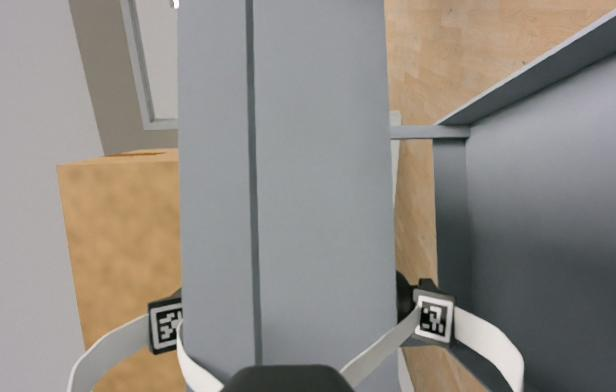

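Call:
move(blocking=false, r1={"joints":{"gripper_m":0.0}})

Call:
wait(seconds=1)

Call:
move(blocking=false, r1={"base":{"strafe_m":0.26,"translate_m":0.08},"pace":"slow","contact_limits":{"translate_m":0.6}})

Call:
wait(seconds=5)

Call:
move(blocking=false, r1={"base":{"rotate_rad":-0.22},"pace":"slow","contact_limits":{"rotate_rad":0.6}})

Call:
wait(seconds=3)

Call:
wait(seconds=0.3, cameras=["r1_wrist_camera","r1_head_camera"])

Scene clock: 649.67 s.
move: r1 moving
r1.base_odometry: x=-3.983 y=-1.971 heading=+1.211
r1.turned_by_wheels: +0.000
r1.turned_by_imu: +0.000
r1.base_tilt: forward=-1.6 right=+1.3
r1.lidar_m: 0.35 0.35 2.57 2.64 2.63 2.47 2.53 2.30 2.14 2.20 2.46 0.39
r1.base_status: not commanded
r1.joint_positions: lift_m=+0.653 arm_m=+0.000 wrist_yaw_rad=-0.003 wrist_pitch_rad=+0.002 wrist_roll_rad=+1.570 gripper_m=+0.012
r1.joint_status: gripper_m moving
r1.measured_speeds: all 0
r1.motor_effort: lift_m=+12(12) arm_m=-4(4) wheel_0=-1(1) wheel_1=+2(2) wheel_2=+0(0)
r1.servo_current: wrist_yaw_rad=33(59) wrist_pitch_rad=46(46) wrist_roll_rad=33(72) gripper_m=260(267)
r1.contact_limits: translate_m 0.3
r1.hand_pose: x=+0.4591 y=-0.0882 z=+0.8302 quat_wxyz=(+0.708, +0.707, +0.000, -0.002) (m; r1's base frame)
r1.wrist_depth_mm: - - - 200 201 1661 1182 / - - - 198 200 1808 - / - - - 198 198 - - / - 394 137 198 198 - - / - 410 - 196 197 - - / - 415 - 195 196 168 - / - 177 - 196 175 621 -
r2: as last shown
r2.lidar_m: 0.40 1.87 1.86 2.97 1.53 1.22 1.21 0.99 0.81 0.77 0.73 0.50
r2.motor_effort: lift_m=+18(19) arm_m=-10(11) wheel_0=+1(1) wheel_1=-6(6) wheel_2=+11(12)
r2.servo_current: wrist_yaw_rad=65(78) wrist_pitch_rad=33(46) wrist_roll_rad=46(52) gripper_m=91(91)
r2.contact_limits: translate_m 0.8
r2.wrist_depth_mm: - - - 169 225 202 186 / - - - 175 230 202 187 / - - - 172 229 204 189 / - - - 170 229 204 190 / - 1708 - 171 230 206 - / - - 186 176 181 206 191 / - 1708 - - 229 198 191
pictures: none

Scene clock: 650.27 s.
earlier move: r1 done
r1.base_odometry: x=-3.983 y=-1.971 heading=+1.211
r1.turned_by_wheels: +0.000
r1.turned_by_imu: +0.000
r1.base_tilt: forward=-1.6 right=+1.3
r1.lidar_m: 0.33 0.36 2.53 2.62 2.64 2.47 2.52 2.29 2.14 2.20 2.48 0.38
r1.base_status: not commanded
r1.joint_positions: lift_m=+0.653 arm_m=+0.000 wrist_yaw_rad=-0.003 wrist_pitch_rad=+0.002 wrist_roll_rad=+1.570 gripper_m=+0.002
r1.joint_status: all done
r1.measured_speeds: all 0
r1.motor_effort: lift_m=+12(12) arm_m=-4(4) wheel_0=-1(2) wheel_1=+2(2) wheel_2=+0(1)
r1.servo_current: wrist_yaw_rad=39(59) wrist_pitch_rad=46(46) wrist_roll_rad=46(72) gripper_m=124(267)
r1.contact_limits: translate_m 0.3
r1.hand_pose: x=+0.4591 y=-0.0882 z=+0.8301 quat_wxyz=(+0.708, +0.707, +0.000, -0.002) (m; r1's base frame)
r1.wrist_depth_mm: - - - 195 196 1661 1160 / - - - 195 196 1756 - / - - - 194 195 - - / - 397 - 193 194 - - / - 407 - 194 194 - - / - 413 - 193 193 167 - / - 171 - 192 142 615 -
r2.base_odometry: x=-1.948 y=-2.213 heading=+2.103
r2.turned_by_wheels: +0.000
r2.turned_by_imu: +0.000
r2.base_tilt: forward=-0.6 right=+0.1
r2.lidar_m: 0.42 1.84 1.87 2.98 1.52 1.25 1.22 0.98 0.80 0.78 0.72 0.51
r2.base_status: not commanded
r2.joint_positions: lift_m=+0.950 arm_m=+0.000 wrist_yaw_rad=+0.480 wrist_pitch_rad=+0.001 wrist_roll_rad=+0.000 gripper_m=-0.014
r2.joint_status: not commanded
r2.measured_speeds: all 0
r2.motor_effort: lift_m=+18(19) arm_m=-10(11) wheel_0=+1(1) wheel_1=-6(6) wheel_2=+12(12)
r2.servo_current: wrist_yaw_rad=78(78) wrist_pitch_rad=39(46) wrist_roll_rad=46(65) gripper_m=91(91)
r2.contact_limits: translate_m 0.8
r2.hand_pose: x=+0.4674 y=+0.0558 z=+1.1278 quat_wxyz=(+0.971, +0.000, +0.001, +0.238) (m; r2's base frame)
r2.wrist_depth_mm: - - - 169 225 201 187 / - - - 175 229 202 187 / - - - 172 229 204 189 / - - - 170 230 204 190 / - 1708 - 172 230 206 - / - - 186 176 181 206 191 / - 1618 - - 229 198 191
wait: 0.60 of 1 s (r1 has come to rest)
pictures: none

Scene clock: 650.77 s.
move: r1 moving
r1.base_odometry: x=-3.993 y=-1.964 heading=+1.210
r1.turned_by_wheels: -0.001
r1.turned_by_imu: -0.001
r1.base_tilt: forward=-1.6 right=+1.3
r1.lidar_m: 0.33 0.38 2.55 2.61 2.61 2.46 2.53 2.30 2.16 2.22 2.46 0.39
r1.base_status: translate_m moving; strafe_m moving
r1.joint_positions: lift_m=+0.653 arm_m=+0.000 wrist_yaw_rad=-0.003 wrist_pitch_rad=+0.002 wrist_roll_rad=+1.570 gripper_m=+0.001
r1.joint_status: not commanded
r1.measured_speeds: translate_m=+0.013 strafe_m=+0.046 rotate_rad=-0.002 lift_m=+0.000 arm_m=+0.000 wrist_yaw_rad=+0.000 wrist_pitch_rad=+0.000 wrist_roll_rad=+0.000
r1.motor_effort: lift_m=+12(12) arm_m=-4(4) wheel_0=-10(10) wheel_1=+6(6) wheel_2=-2(2)
r1.servo_current: wrist_yaw_rad=59(59) wrist_pitch_rad=52(52) wrist_roll_rad=46(52) gripper_m=117(130)
r1.contact_limits: translate_m 0.6
r1.hand_pose: x=+0.4591 y=-0.0882 z=+0.8301 quat_wxyz=(+0.708, +0.707, +0.000, -0.002) (m; r1's base frame)
r1.wrist_depth_mm: - - - 199 200 1661 1205 / - - - 198 199 1708 - / - - - 196 196 - - / - 397 - 195 196 - - / - 404 - 193 194 - - / - 410 133 193 193 166 - / - 170 - 191 142 165 -
r2: as last shown
r2.lidar_m: 0.41 1.85 1.86 2.99 1.52 1.22 1.20 1.01 0.80 0.79 0.71 0.51
r2.motor_effort: lift_m=+19(19) arm_m=-10(11) wheel_0=+1(1) wheel_1=-6(6) wheel_2=+12(12)
r2.servo_current: wrist_yaw_rad=59(78) wrist_pitch_rad=39(46) wrist_roll_rad=46(52) gripper_m=85(91)
r2.contact_limits: translate_m 0.8
r2.wrist_depth_mm: - - - 169 225 202 186 / - - - 174 230 202 187 / - - - 172 228 204 189 / - - - 170 229 205 190 / - 1708 - 171 230 206 - / - - 186 176 180 206 191 / - 1921 - - 229 198 191
pictures: none

Scene clock: 654.23 s.
earlier move: r1 done
r1.base_odometry: x=-4.198 y=-1.805 heading=+1.210
r1.turned_by_wheels: +0.000
r1.turned_by_imu: +0.000
r1.base_tilt: forward=-1.6 right=+1.3
r1.lidar_m: 0.37 0.44 2.30 2.35 2.57 2.44 2.48 2.57 2.40 2.47 2.60 0.38
r1.base_status: done
r1.joint_positions: lift_m=+0.653 arm_m=+0.000 wrist_yaw_rad=-0.005 wrist_pitch_rad=+0.002 wrist_roll_rad=+1.570 gripper_m=+0.001
r1.joint_status: not commanded
r1.measured_speeds: all 0
r1.motor_effort: lift_m=+12(12) arm_m=+0(4) wheel_0=-7(12) wheel_1=+1(7) wheel_2=-2(8)
r1.servo_current: wrist_yaw_rad=46(72) wrist_pitch_rad=39(52) wrist_roll_rad=52(78) gripper_m=104(130)
r1.contact_limits: translate_m 0.6
r1.hand_pose: x=+0.4589 y=-0.0887 z=+0.8301 quat_wxyz=(+0.708, +0.707, -0.001, -0.002) (m; r1's base frame)
r1.wrist_depth_mm: - - 114 170 170 1618 - / - 427 118 175 176 - - / - 377 120 181 181 - - / - 402 - 187 187 - - / - 436 - 192 194 - - / - 452 - 200 197 166 - / - 171 - 204 150 1661 -
r2.base_odometry: x=-1.948 y=-2.213 heading=+2.103
r2.turned_by_wheels: +0.000
r2.turned_by_imu: +0.000
r2.base_tilt: forward=-0.6 right=+0.1
r2.lidar_m: 0.41 1.92 2.06 2.95 1.52 1.23 1.21 0.98 0.77 0.78 0.72 0.52
r2.base_status: not commanded
r2.joint_positions: lift_m=+0.950 arm_m=+0.000 wrist_yaw_rad=+0.480 wrist_pitch_rad=+0.001 wrist_roll_rad=+0.000 gripper_m=-0.014
r2.joint_status: not commanded
r2.measured_speeds: all 0
r2.motor_effort: lift_m=+19(19) arm_m=-10(11) wheel_0=+0(1) wheel_1=-6(6) wheel_2=+12(12)
r2.servo_current: wrist_yaw_rad=59(78) wrist_pitch_rad=33(46) wrist_roll_rad=39(65) gripper_m=91(98)
r2.contact_limits: translate_m 0.8
r2.hand_pose: x=+0.4674 y=+0.0558 z=+1.1278 quat_wxyz=(+0.971, +0.000, +0.001, +0.238) (m; r2's base frame)
r2.wrist_depth_mm: - - - 169 225 202 187 / - - - 175 230 202 187 / - - - 172 229 205 189 / - - - 170 230 205 190 / - - - 171 230 207 - / - - 186 176 181 206 191 / - - - - 229 198 191
wait: 3.47 of 5 s (r1 has come to rest)
pictures: none

Scene clock: 654.73 s.
move: r1 moving
r1.base_odometry: x=-4.198 y=-1.805 heading=+1.087
r1.turned_by_wheels: -0.123
r1.turned_by_imu: -0.123
r1.base_tilt: forward=-1.6 right=+1.2
r1.lidar_m: 0.37 0.40 2.29 2.31 2.70 2.41 2.44 2.68 2.41 2.43 2.60 0.40
r1.base_status: rotate_rad moving
r1.joint_positions: lift_m=+0.653 arm_m=+0.000 wrist_yaw_rad=+0.007 wrist_pitch_rad=+0.003 wrist_roll_rad=+1.570 gripper_m=+0.001
r1.joint_status: not commanded
r1.measured_speeds: translate_m=+0.001 strafe_m=-0.001 rotate_rad=-0.454 lift_m=+0.000 arm_m=+0.000 wrist_yaw_rad=+0.038 wrist_pitch_rad=+0.001 wrist_roll_rad=+0.000
r1.motor_effort: lift_m=+12(12) arm_m=+0(0) wheel_0=+14(14) wheel_1=+6(7) wheel_2=+9(9)
r1.servo_current: wrist_yaw_rad=65(65) wrist_pitch_rad=39(46) wrist_roll_rad=52(59) gripper_m=111(117)
r1.contact_limits: rotate_rad 0.6
r1.hand_pose: x=+0.4599 y=-0.0853 z=+0.8300 quat_wxyz=(+0.708, +0.707, +0.004, +0.002) (m; r1's base frame)
r1.wrist_depth_mm: - - 118 175 177 1756 - / - - - 179 181 - - / - 379 - 183 185 - - / - 402 - 189 189 - - / - 424 - 193 194 - - / - 445 133 198 195 167 - / - 169 - 201 153 504 -
r2: as last shown
r2.base_tilt: forward=-0.6 right=+0.0
r2.lidar_m: 0.41 1.92 2.02 2.98 1.50 1.23 1.20 0.97 0.80 0.78 0.74 0.51
r2.motor_effort: lift_m=+19(19) arm_m=-10(10) wheel_0=+1(1) wheel_1=-6(6) wheel_2=+12(12)
r2.servo_current: wrist_yaw_rad=72(72) wrist_pitch_rad=33(46) wrist_roll_rad=46(52) gripper_m=91(91)
r2.contact_limits: translate_m 0.8
r2.wrist_depth_mm: - - - 169 225 201 186 / - - - 174 230 203 187 / - - - 172 229 204 189 / - - - 170 230 205 189 / - - - 171 231 206 - / - - 186 176 181 206 191 / - - - - 229 198 191
pictures: none

Scene clock: 655.47 s.
earlier move: r1 done
r1.base_odometry: x=-4.198 y=-1.805 heading=+0.991
r1.turned_by_wheels: -0.096
r1.turned_by_imu: -0.096
r1.base_tilt: forward=-1.6 right=+1.3
r1.lidar_m: 0.35 0.37 2.34 2.28 2.67 2.42 2.43 2.79 2.40 2.42 2.79 0.39
r1.base_status: done
r1.joint_positions: lift_m=+0.652 arm_m=+0.000 wrist_yaw_rad=+0.007 wrist_pitch_rad=+0.003 wrist_roll_rad=+1.570 gripper_m=+0.001
r1.joint_status: not commanded
r1.measured_speeds: all 0
r1.motor_effort: lift_m=+12(12) arm_m=-3(3) wheel_0=+8(14) wheel_1=+4(7) wheel_2=+1(9)
r1.servo_current: wrist_yaw_rad=59(72) wrist_pitch_rad=39(46) wrist_roll_rad=46(65) gripper_m=111(117)
r1.contact_limits: rotate_rad 0.6
r1.hand_pose: x=+0.4599 y=-0.0853 z=+0.8299 quat_wxyz=(+0.707, +0.707, +0.004, +0.002) (m; r1's base frame)
r1.wrist_depth_mm: - - - 205 - 1618 1205 / - - - 204 - 1708 - / - - - 203 204 - - / - 404 142 204 204 - - / - 413 - 202 203 - - / - 421 - 202 202 167 - / - 173 124 201 155 165 -
r2.base_odometry: x=-1.948 y=-2.213 heading=+2.103
r2.turned_by_wheels: +0.000
r2.turned_by_imu: +0.000
r2.base_tilt: forward=-0.6 right=+0.1
r2.lidar_m: 0.41 1.89 1.99 2.97 1.49 1.21 1.20 1.00 0.80 0.79 0.74 0.49
r2.base_status: not commanded
r2.joint_positions: lift_m=+0.950 arm_m=+0.000 wrist_yaw_rad=+0.480 wrist_pitch_rad=+0.001 wrist_roll_rad=+0.000 gripper_m=-0.014
r2.joint_status: not commanded
r2.measured_speeds: all 0
r2.motor_effort: lift_m=+19(19) arm_m=-10(11) wheel_0=+1(1) wheel_1=-6(6) wheel_2=+11(12)
r2.servo_current: wrist_yaw_rad=59(78) wrist_pitch_rad=39(46) wrist_roll_rad=52(59) gripper_m=91(91)
r2.contact_limits: translate_m 0.8
r2.hand_pose: x=+0.4674 y=+0.0558 z=+1.1278 quat_wxyz=(+0.971, +0.000, +0.001, +0.238) (m; r2's base frame)
r2.wrist_depth_mm: - - - 169 225 202 187 / - - - 174 229 202 186 / - - - 172 228 204 188 / - - - 170 230 204 190 / - - - 171 230 207 - / - - 185 176 181 207 191 / - - - - 229 196 192
wait: 0.73 of 3 s (r1 has come to rest)
pictures: none

Scene clock: 655.77 s.
r1.base_odometry: x=-4.198 y=-1.805 heading=+0.991
r1.turned_by_wheels: +0.000
r1.turned_by_imu: +0.000
r1.base_tilt: forward=-1.6 right=+1.3
r1.lidar_m: 0.35 0.39 2.33 2.29 2.67 2.43 2.43 2.84 2.41 2.42 2.77 0.41
r1.base_status: done
r1.joint_positions: lift_m=+0.652 arm_m=+0.000 wrist_yaw_rad=+0.007 wrist_pitch_rad=+0.003 wrist_roll_rad=+1.570 gripper_m=+0.001
r1.joint_status: not commanded
r1.measured_speeds: all 0
r1.motor_effort: lift_m=+12(12) arm_m=-2(3) wheel_0=+8(14) wheel_1=+4(7) wheel_2=+1(9)
r1.servo_current: wrist_yaw_rad=65(72) wrist_pitch_rad=46(46) wrist_roll_rad=46(65) gripper_m=111(117)
r1.contact_limits: rotate_rad 0.6
r1.hand_pose: x=+0.4599 y=-0.0853 z=+0.8299 quat_wxyz=(+0.707, +0.707, +0.004, +0.002) (m; r1's base frame)
r1.wrist_depth_mm: - - - 205 - 1618 1182 / - - - 204 - 1808 - / - - - 203 204 - - / - 402 142 203 204 - - / - 415 - 202 203 - - / - 424 - 202 202 167 - / - 172 124 202 155 165 -
r2.base_odometry: x=-1.948 y=-2.213 heading=+2.103
r2.turned_by_wheels: +0.000
r2.turned_by_imu: +0.000
r2.base_tilt: forward=-0.6 right=+0.1
r2.lidar_m: 0.39 1.90 1.96 2.98 1.53 1.21 1.20 1.00 0.81 0.76 0.70 0.51
r2.base_status: not commanded
r2.joint_positions: lift_m=+0.950 arm_m=+0.000 wrist_yaw_rad=+0.480 wrist_pitch_rad=+0.001 wrist_roll_rad=+0.000 gripper_m=-0.014
r2.joint_status: not commanded
r2.measured_speeds: all 0
r2.motor_effort: lift_m=+19(19) arm_m=-10(11) wheel_0=+1(1) wheel_1=-6(6) wheel_2=+12(12)
r2.servo_current: wrist_yaw_rad=59(78) wrist_pitch_rad=46(46) wrist_roll_rad=46(59) gripper_m=85(91)
r2.contact_limits: translate_m 0.8
r2.hand_pose: x=+0.4674 y=+0.0558 z=+1.1278 quat_wxyz=(+0.971, +0.000, +0.001, +0.238) (m; r2's base frame)
r2.wrist_depth_mm: - - - 169 225 202 186 / - - - 174 229 202 187 / - - - 172 228 205 189 / - - - 170 229 204 190 / - - - 171 230 206 - / - - 186 176 181 206 191 / - - - - 229 198 192
wait: 0.30 s; at rest by 0.27 s
pictures: r1_head_camera, r1_wrist_camera
Images, in order (width x height): r1_head_camera 420x560, r1_wrist_camera 616x392.

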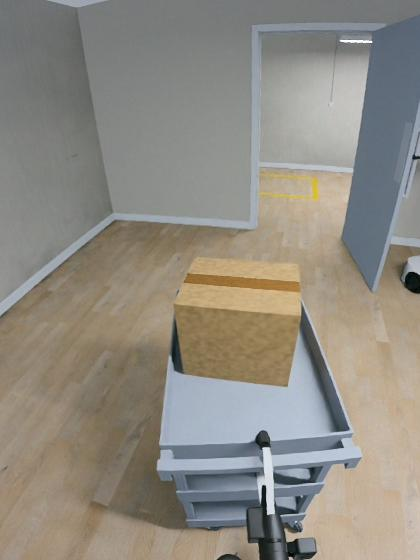

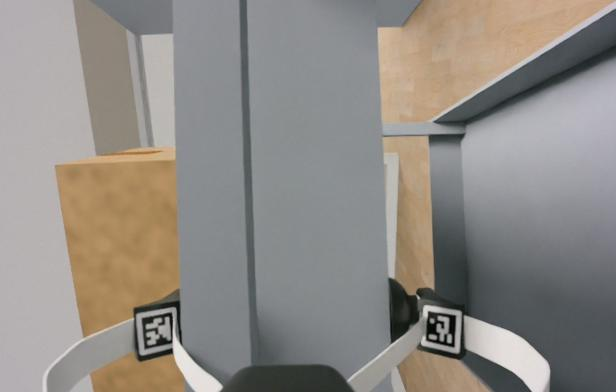

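Call:
move(blocking=false, r1={"base":{"strafe_m":0.26,"translate_m":0.06},"pace":"slow","contact_limits":{"translate_m":0.6}})

Call:
wait(seconds=5)

Call:
move(blocking=false, r1={"base":{"rotate_rad":-0.22},"pace":"slow","contact_limits":{"rotate_rad":0.6}})

Call:
wait(seconds=3)

Call:
wait(seconds=0.3, cameras=["r1_wrist_camera","r1_head_camera","r1_head_left_camera","r1_head_right_camera"])

Scene clock: 662.33 s.
move: r1 moving
r1.base_odometry: x=-4.207 y=-1.796 heading=+0.991
r1.turned_by_wheels: +0.000
r1.turned_by_imu: +0.000
r1.base_tilt: forward=-1.6 right=+1.3
r1.lidar_m: 0.36 0.35 2.32 2.28 2.65 2.44 2.42 2.85 2.42 2.42 2.79 0.41
r1.base_status: translate_m moving; strafe_m moving
r1.joint_positions: lift_m=+0.652 arm_m=+0.000 wrist_yaw_rad=+0.003 wrist_pitch_rad=+0.003 wrist_roll_rad=+1.570 gripper_m=+0.001
r1.joint_status: not commanded
r1.measured_speeds: translate_m=+0.012 strafe_m=+0.049 rotate_rad=-0.002 lift_m=+0.000 arm_m=+0.000 wrist_yaw_rad=+0.000 wrist_pitch_rad=+0.000 wrist_roll_rad=+0.001
r1.motor_effort: lift_m=+12(12) arm_m=+4(4) wheel_0=-5(6) wheel_1=+7(8) wheel_2=-5(5)
r1.servo_current: wrist_yaw_rad=52(65) wrist_pitch_rad=46(52) wrist_roll_rad=33(52) gripper_m=111(111)
r1.contact_limits: translate_m 0.6
r1.hand_pose: x=+0.4595 y=-0.0867 z=+0.8299 quat_wxyz=(+0.707, +0.707, +0.002, +0.000) (m; r1's base frame)
r1.wrist_depth_mm: - - - 209 - 1618 1138 / - - - 208 - 1756 - / - - - 206 207 - - / - 402 - 205 206 - - / - 413 - 204 204 - - / - 418 - 202 198 167 - / - 172 124 201 154 165 -
r2: as last shown
r2.lidar_m: 0.40 1.90 2.00 2.99 1.49 1.21 1.20 0.99 0.81 0.79 0.74 0.49
r2.motor_effort: lift_m=+18(19) arm_m=-10(11) wheel_0=+1(1) wheel_1=-6(6) wheel_2=+12(12)
r2.servo_current: wrist_yaw_rad=59(78) wrist_pitch_rad=39(46) wrist_roll_rad=52(52) gripper_m=91(91)
r2.contact_limits: translate_m 0.8
r2.wrist_depth_mm: - - - 168 225 202 186 / - - - 175 230 202 187 / - - - 172 228 204 189 / - - - 170 229 204 190 / - - - 172 231 206 - / - - 186 176 181 208 191 / - - - - 228 198 191
pictures: none

Scene clock: 665.73 s.
earlier move: r1 done
r1.base_odometry: x=-4.382 y=-1.612 heading=+0.990
r1.turned_by_wheels: +0.000
r1.turned_by_imu: +0.000
r1.base_tilt: forward=-1.6 right=+1.3
r1.lidar_m: 0.38 0.40 2.05 2.03 2.37 2.41 2.43 2.82 2.68 2.69 2.77 0.40
r1.base_status: done
r1.joint_positions: lift_m=+0.652 arm_m=+0.000 wrist_yaw_rad=-0.005 wrist_pitch_rad=+0.003 wrist_roll_rad=+1.570 gripper_m=+0.001
r1.joint_status: not commanded
r1.measured_speeds: all 0
r1.motor_effort: lift_m=+12(13) arm_m=+3(4) wheel_0=-7(12) wheel_1=+2(8) wheel_2=-4(10)
r1.servo_current: wrist_yaw_rad=52(78) wrist_pitch_rad=52(52) wrist_roll_rad=46(72) gripper_m=104(111)
r1.contact_limits: translate_m 0.6
r1.hand_pose: x=+0.4588 y=-0.0890 z=+0.8298 quat_wxyz=(+0.707, +0.707, -0.001, -0.003) (m; r1's base frame)
r1.wrist_depth_mm: - - - 200 202 1756 - / - - - 202 204 1708 - / - 404 145 205 205 - - / - 415 407 206 208 - - / - 433 - 209 211 - - / - 449 150 211 196 167 - / - 174 151 213 213 544 -
r2.base_odometry: x=-1.948 y=-2.213 heading=+2.103
r2.turned_by_wheels: +0.000
r2.turned_by_imu: +0.000
r2.base_tilt: forward=-0.6 right=+0.0
r2.lidar_m: 0.41 1.99 2.23 2.95 1.51 1.22 1.21 1.02 0.80 0.79 0.74 0.51
r2.base_status: not commanded
r2.joint_positions: lift_m=+0.950 arm_m=+0.000 wrist_yaw_rad=+0.480 wrist_pitch_rad=+0.001 wrist_roll_rad=+0.000 gripper_m=-0.014
r2.joint_status: not commanded
r2.measured_speeds: all 0
r2.motor_effort: lift_m=+19(19) arm_m=-10(11) wheel_0=+1(1) wheel_1=-6(6) wheel_2=+11(12)
r2.servo_current: wrist_yaw_rad=65(78) wrist_pitch_rad=39(46) wrist_roll_rad=46(65) gripper_m=85(91)
r2.contact_limits: translate_m 0.8
r2.hand_pose: x=+0.4674 y=+0.0558 z=+1.1278 quat_wxyz=(+0.971, +0.000, +0.001, +0.238) (m; r2's base frame)
r2.wrist_depth_mm: - - - 169 226 201 186 / - - - 174 229 202 187 / - - - 172 229 204 188 / - - - 171 229 205 190 / - - - 171 231 206 - / - - 185 176 181 208 191 / - - - - 229 198 192
wait: 3.40 of 5 s (r1 has come to rest)
pictures: none

Scene clock: 666.23 s.
move: r1 moving
r1.base_odometry: x=-4.382 y=-1.612 heading=+0.868
r1.turned_by_wheels: -0.123
r1.turned_by_imu: -0.123
r1.base_tilt: forward=-1.6 right=+1.2
r1.lidar_m: 0.37 0.39 2.08 2.04 2.21 2.46 2.41 2.66 2.71 2.68 2.89 0.42
r1.base_status: rotate_rad moving
r1.joint_positions: lift_m=+0.652 arm_m=+0.000 wrist_yaw_rad=+0.009 wrist_pitch_rad=+0.003 wrist_roll_rad=+1.570 gripper_m=+0.001
r1.joint_status: not commanded
r1.measured_speeds: translate_m=+0.001 strafe_m=+0.001 rotate_rad=-0.462 lift_m=+0.000 arm_m=+0.000 wrist_yaw_rad=+0.019 wrist_pitch_rad=+0.000 wrist_roll_rad=+0.000
r1.motor_effort: lift_m=+13(13) arm_m=+3(4) wheel_0=+12(13) wheel_1=+7(7) wheel_2=+8(8)
r1.servo_current: wrist_yaw_rad=65(65) wrist_pitch_rad=39(46) wrist_roll_rad=39(52) gripper_m=104(111)
r1.contact_limits: rotate_rad 0.6
r1.hand_pose: x=+0.4600 y=-0.0850 z=+0.8298 quat_wxyz=(+0.707, +0.707, +0.004, +0.002) (m; r1's base frame)
r1.wrist_depth_mm: - - - 211 - 1618 1182 / - - - 211 - 1756 - / - - 407 213 213 - - / - 413 153 213 213 - - / - 427 - 214 214 - - / - 442 180 214 200 - - / - 172 154 214 175 165 -
r2: as last shown
r2.lidar_m: 0.41 1.99 2.19 2.98 1.53 1.21 1.20 1.00 0.80 0.78 0.74 0.50
r2.motor_effort: lift_m=+19(19) arm_m=-10(11) wheel_0=+0(1) wheel_1=-6(6) wheel_2=+12(12)
r2.servo_current: wrist_yaw_rad=59(78) wrist_pitch_rad=39(46) wrist_roll_rad=52(52) gripper_m=85(91)
r2.contact_limits: translate_m 0.8
r2.wrist_depth_mm: - - - 169 224 201 186 / - - - 175 229 203 187 / - - - 172 228 204 189 / - - - 170 229 204 190 / - - - 172 232 206 - / - - 185 176 180 206 191 / - - - - 229 198 191
pictures: none

Scene clock: 667.00 s.
earlier move: r1 done
r1.base_odometry: x=-4.382 y=-1.612 heading=+0.771
r1.turned_by_wheels: -0.097
r1.turned_by_imu: -0.098
r1.base_tilt: forward=-1.6 right=+1.2
r1.lidar_m: 0.37 0.38 2.11 2.02 2.13 2.51 2.41 2.56 2.77 2.67 2.82 0.43
r1.base_status: done
r1.joint_positions: lift_m=+0.652 arm_m=+0.000 wrist_yaw_rad=+0.002 wrist_pitch_rad=-0.007 wrist_roll_rad=+1.570 gripper_m=+0.001
r1.joint_status: not commanded
r1.measured_speeds: all 0
r1.motor_effort: lift_m=+13(13) arm_m=-2(4) wheel_0=+1(15) wheel_1=+1(7) wheel_2=+0(8)
r1.servo_current: wrist_yaw_rad=52(65) wrist_pitch_rad=52(59) wrist_roll_rad=65(65) gripper_m=52(111)
r1.contact_limits: rotate_rad 0.6
r1.hand_pose: x=+0.4595 y=-0.0868 z=+0.8328 quat_wxyz=(+0.707, +0.707, -0.002, +0.003) (m; r1's base frame)
r1.wrist_depth_mm: - - - - 279 281 279 / - - - 262 268 1808 1255 / - - - 256 258 1983 - / - - - 249 249 - - / - 449 449 240 242 - - / - 449 184 189 233 - - / - 161 449 160 167 - -
r2.base_odometry: x=-1.948 y=-2.213 heading=+2.103
r2.turned_by_wheels: +0.000
r2.turned_by_imu: +0.000
r2.base_tilt: forward=-0.6 right=+0.0
r2.lidar_m: 0.41 1.99 2.16 2.97 1.52 1.22 1.21 1.00 0.79 0.79 0.72 0.50
r2.base_status: not commanded
r2.joint_positions: lift_m=+0.950 arm_m=+0.000 wrist_yaw_rad=+0.480 wrist_pitch_rad=+0.001 wrist_roll_rad=+0.000 gripper_m=-0.014
r2.joint_status: not commanded
r2.measured_speeds: all 0
r2.motor_effort: lift_m=+19(19) arm_m=-11(11) wheel_0=+1(1) wheel_1=-6(6) wheel_2=+12(12)
r2.servo_current: wrist_yaw_rad=72(78) wrist_pitch_rad=39(46) wrist_roll_rad=46(59) gripper_m=85(98)
r2.contact_limits: translate_m 0.8
r2.hand_pose: x=+0.4674 y=+0.0558 z=+1.1278 quat_wxyz=(+0.971, +0.000, +0.001, +0.238) (m; r2's base frame)
r2.wrist_depth_mm: - - - 169 225 202 186 / - - - 175 230 202 187 / - - - 172 228 204 189 / - - - 170 230 204 189 / - - - 171 231 206 - / - - 185 176 181 207 191 / - - - - 229 198 191
wait: 0.77 of 3 s (r1 has come to rest)
pictures: none

Scene clock: 667.30 s.
r1.base_odometry: x=-4.382 y=-1.612 heading=+0.771
r1.turned_by_wheels: +0.000
r1.turned_by_imu: +0.000
r1.base_tilt: forward=-1.6 right=+1.3
r1.lidar_m: 0.36 0.37 2.10 2.02 2.14 2.51 2.42 2.55 2.78 2.69 2.81 0.46
r1.base_status: done
r1.joint_positions: lift_m=+0.652 arm_m=+0.000 wrist_yaw_rad=+0.002 wrist_pitch_rad=-0.007 wrist_roll_rad=+1.570 gripper_m=+0.001
r1.joint_status: not commanded
r1.measured_speeds: all 0
r1.motor_effort: lift_m=+13(13) arm_m=-4(4) wheel_0=+1(15) wheel_1=+1(7) wheel_2=+0(8)
r1.servo_current: wrist_yaw_rad=46(65) wrist_pitch_rad=52(59) wrist_roll_rad=46(65) gripper_m=52(111)
r1.contact_limits: rotate_rad 0.6
r1.hand_pose: x=+0.4595 y=-0.0868 z=+0.8328 quat_wxyz=(+0.707, +0.707, -0.002, +0.003) (m; r1's base frame)
r1.wrist_depth_mm: - - - - 279 281 278 / - - - 260 267 1808 1229 / - - - 256 258 - - / - - - 249 249 - - / - 452 449 240 240 - - / - 455 183 189 183 - - / - 161 449 160 167 - -
r2.base_odometry: x=-1.948 y=-2.213 heading=+2.103
r2.turned_by_wheels: +0.000
r2.turned_by_imu: +0.000
r2.base_tilt: forward=-0.6 right=+0.0
r2.lidar_m: 0.41 1.97 2.17 3.01 1.51 1.22 1.20 1.00 0.79 0.79 0.71 0.51
r2.base_status: not commanded
r2.joint_positions: lift_m=+0.950 arm_m=+0.000 wrist_yaw_rad=+0.480 wrist_pitch_rad=+0.001 wrist_roll_rad=+0.000 gripper_m=-0.014
r2.joint_status: not commanded
r2.measured_speeds: all 0
r2.motor_effort: lift_m=+19(19) arm_m=-10(11) wheel_0=+1(1) wheel_1=-5(6) wheel_2=+12(12)
r2.servo_current: wrist_yaw_rad=59(78) wrist_pitch_rad=46(46) wrist_roll_rad=46(59) gripper_m=85(98)
r2.contact_limits: translate_m 0.8
r2.hand_pose: x=+0.4674 y=+0.0558 z=+1.1278 quat_wxyz=(+0.971, +0.000, +0.001, +0.238) (m; r2's base frame)
r2.wrist_depth_mm: - - - 169 225 202 187 / - - - 175 230 202 187 / - - - 171 229 205 189 / - - - 170 229 204 190 / - - - 172 231 206 - / - - 186 176 181 207 191 / - - - - 229 198 191
wait: 0.30 s; at rest by 0.27 s
pictures: r1_head_camera, r1_head_left_camera, r1_head_right_camera, r1_wrist_camera
Images, in order (width x height): r1_head_camera 420x560, r1_head_left_camera 420x672, r1_head_right_camera 420x672, r1_wrist_camera 616x392.

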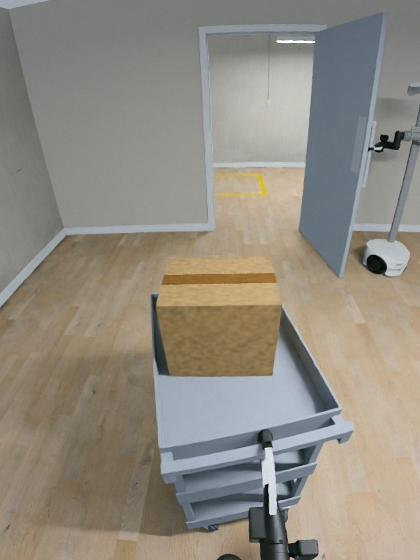

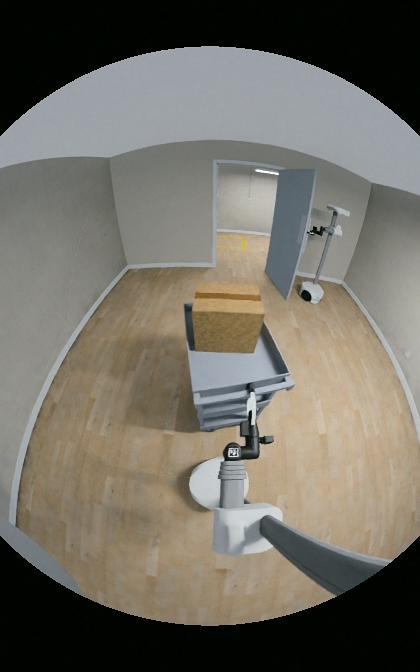

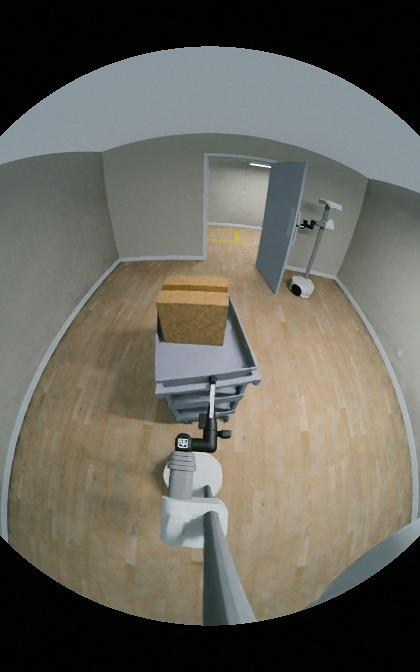

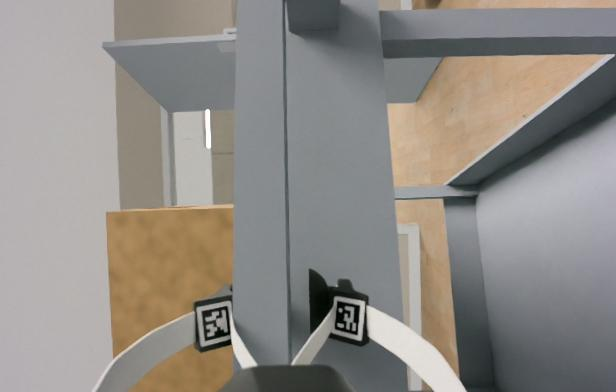

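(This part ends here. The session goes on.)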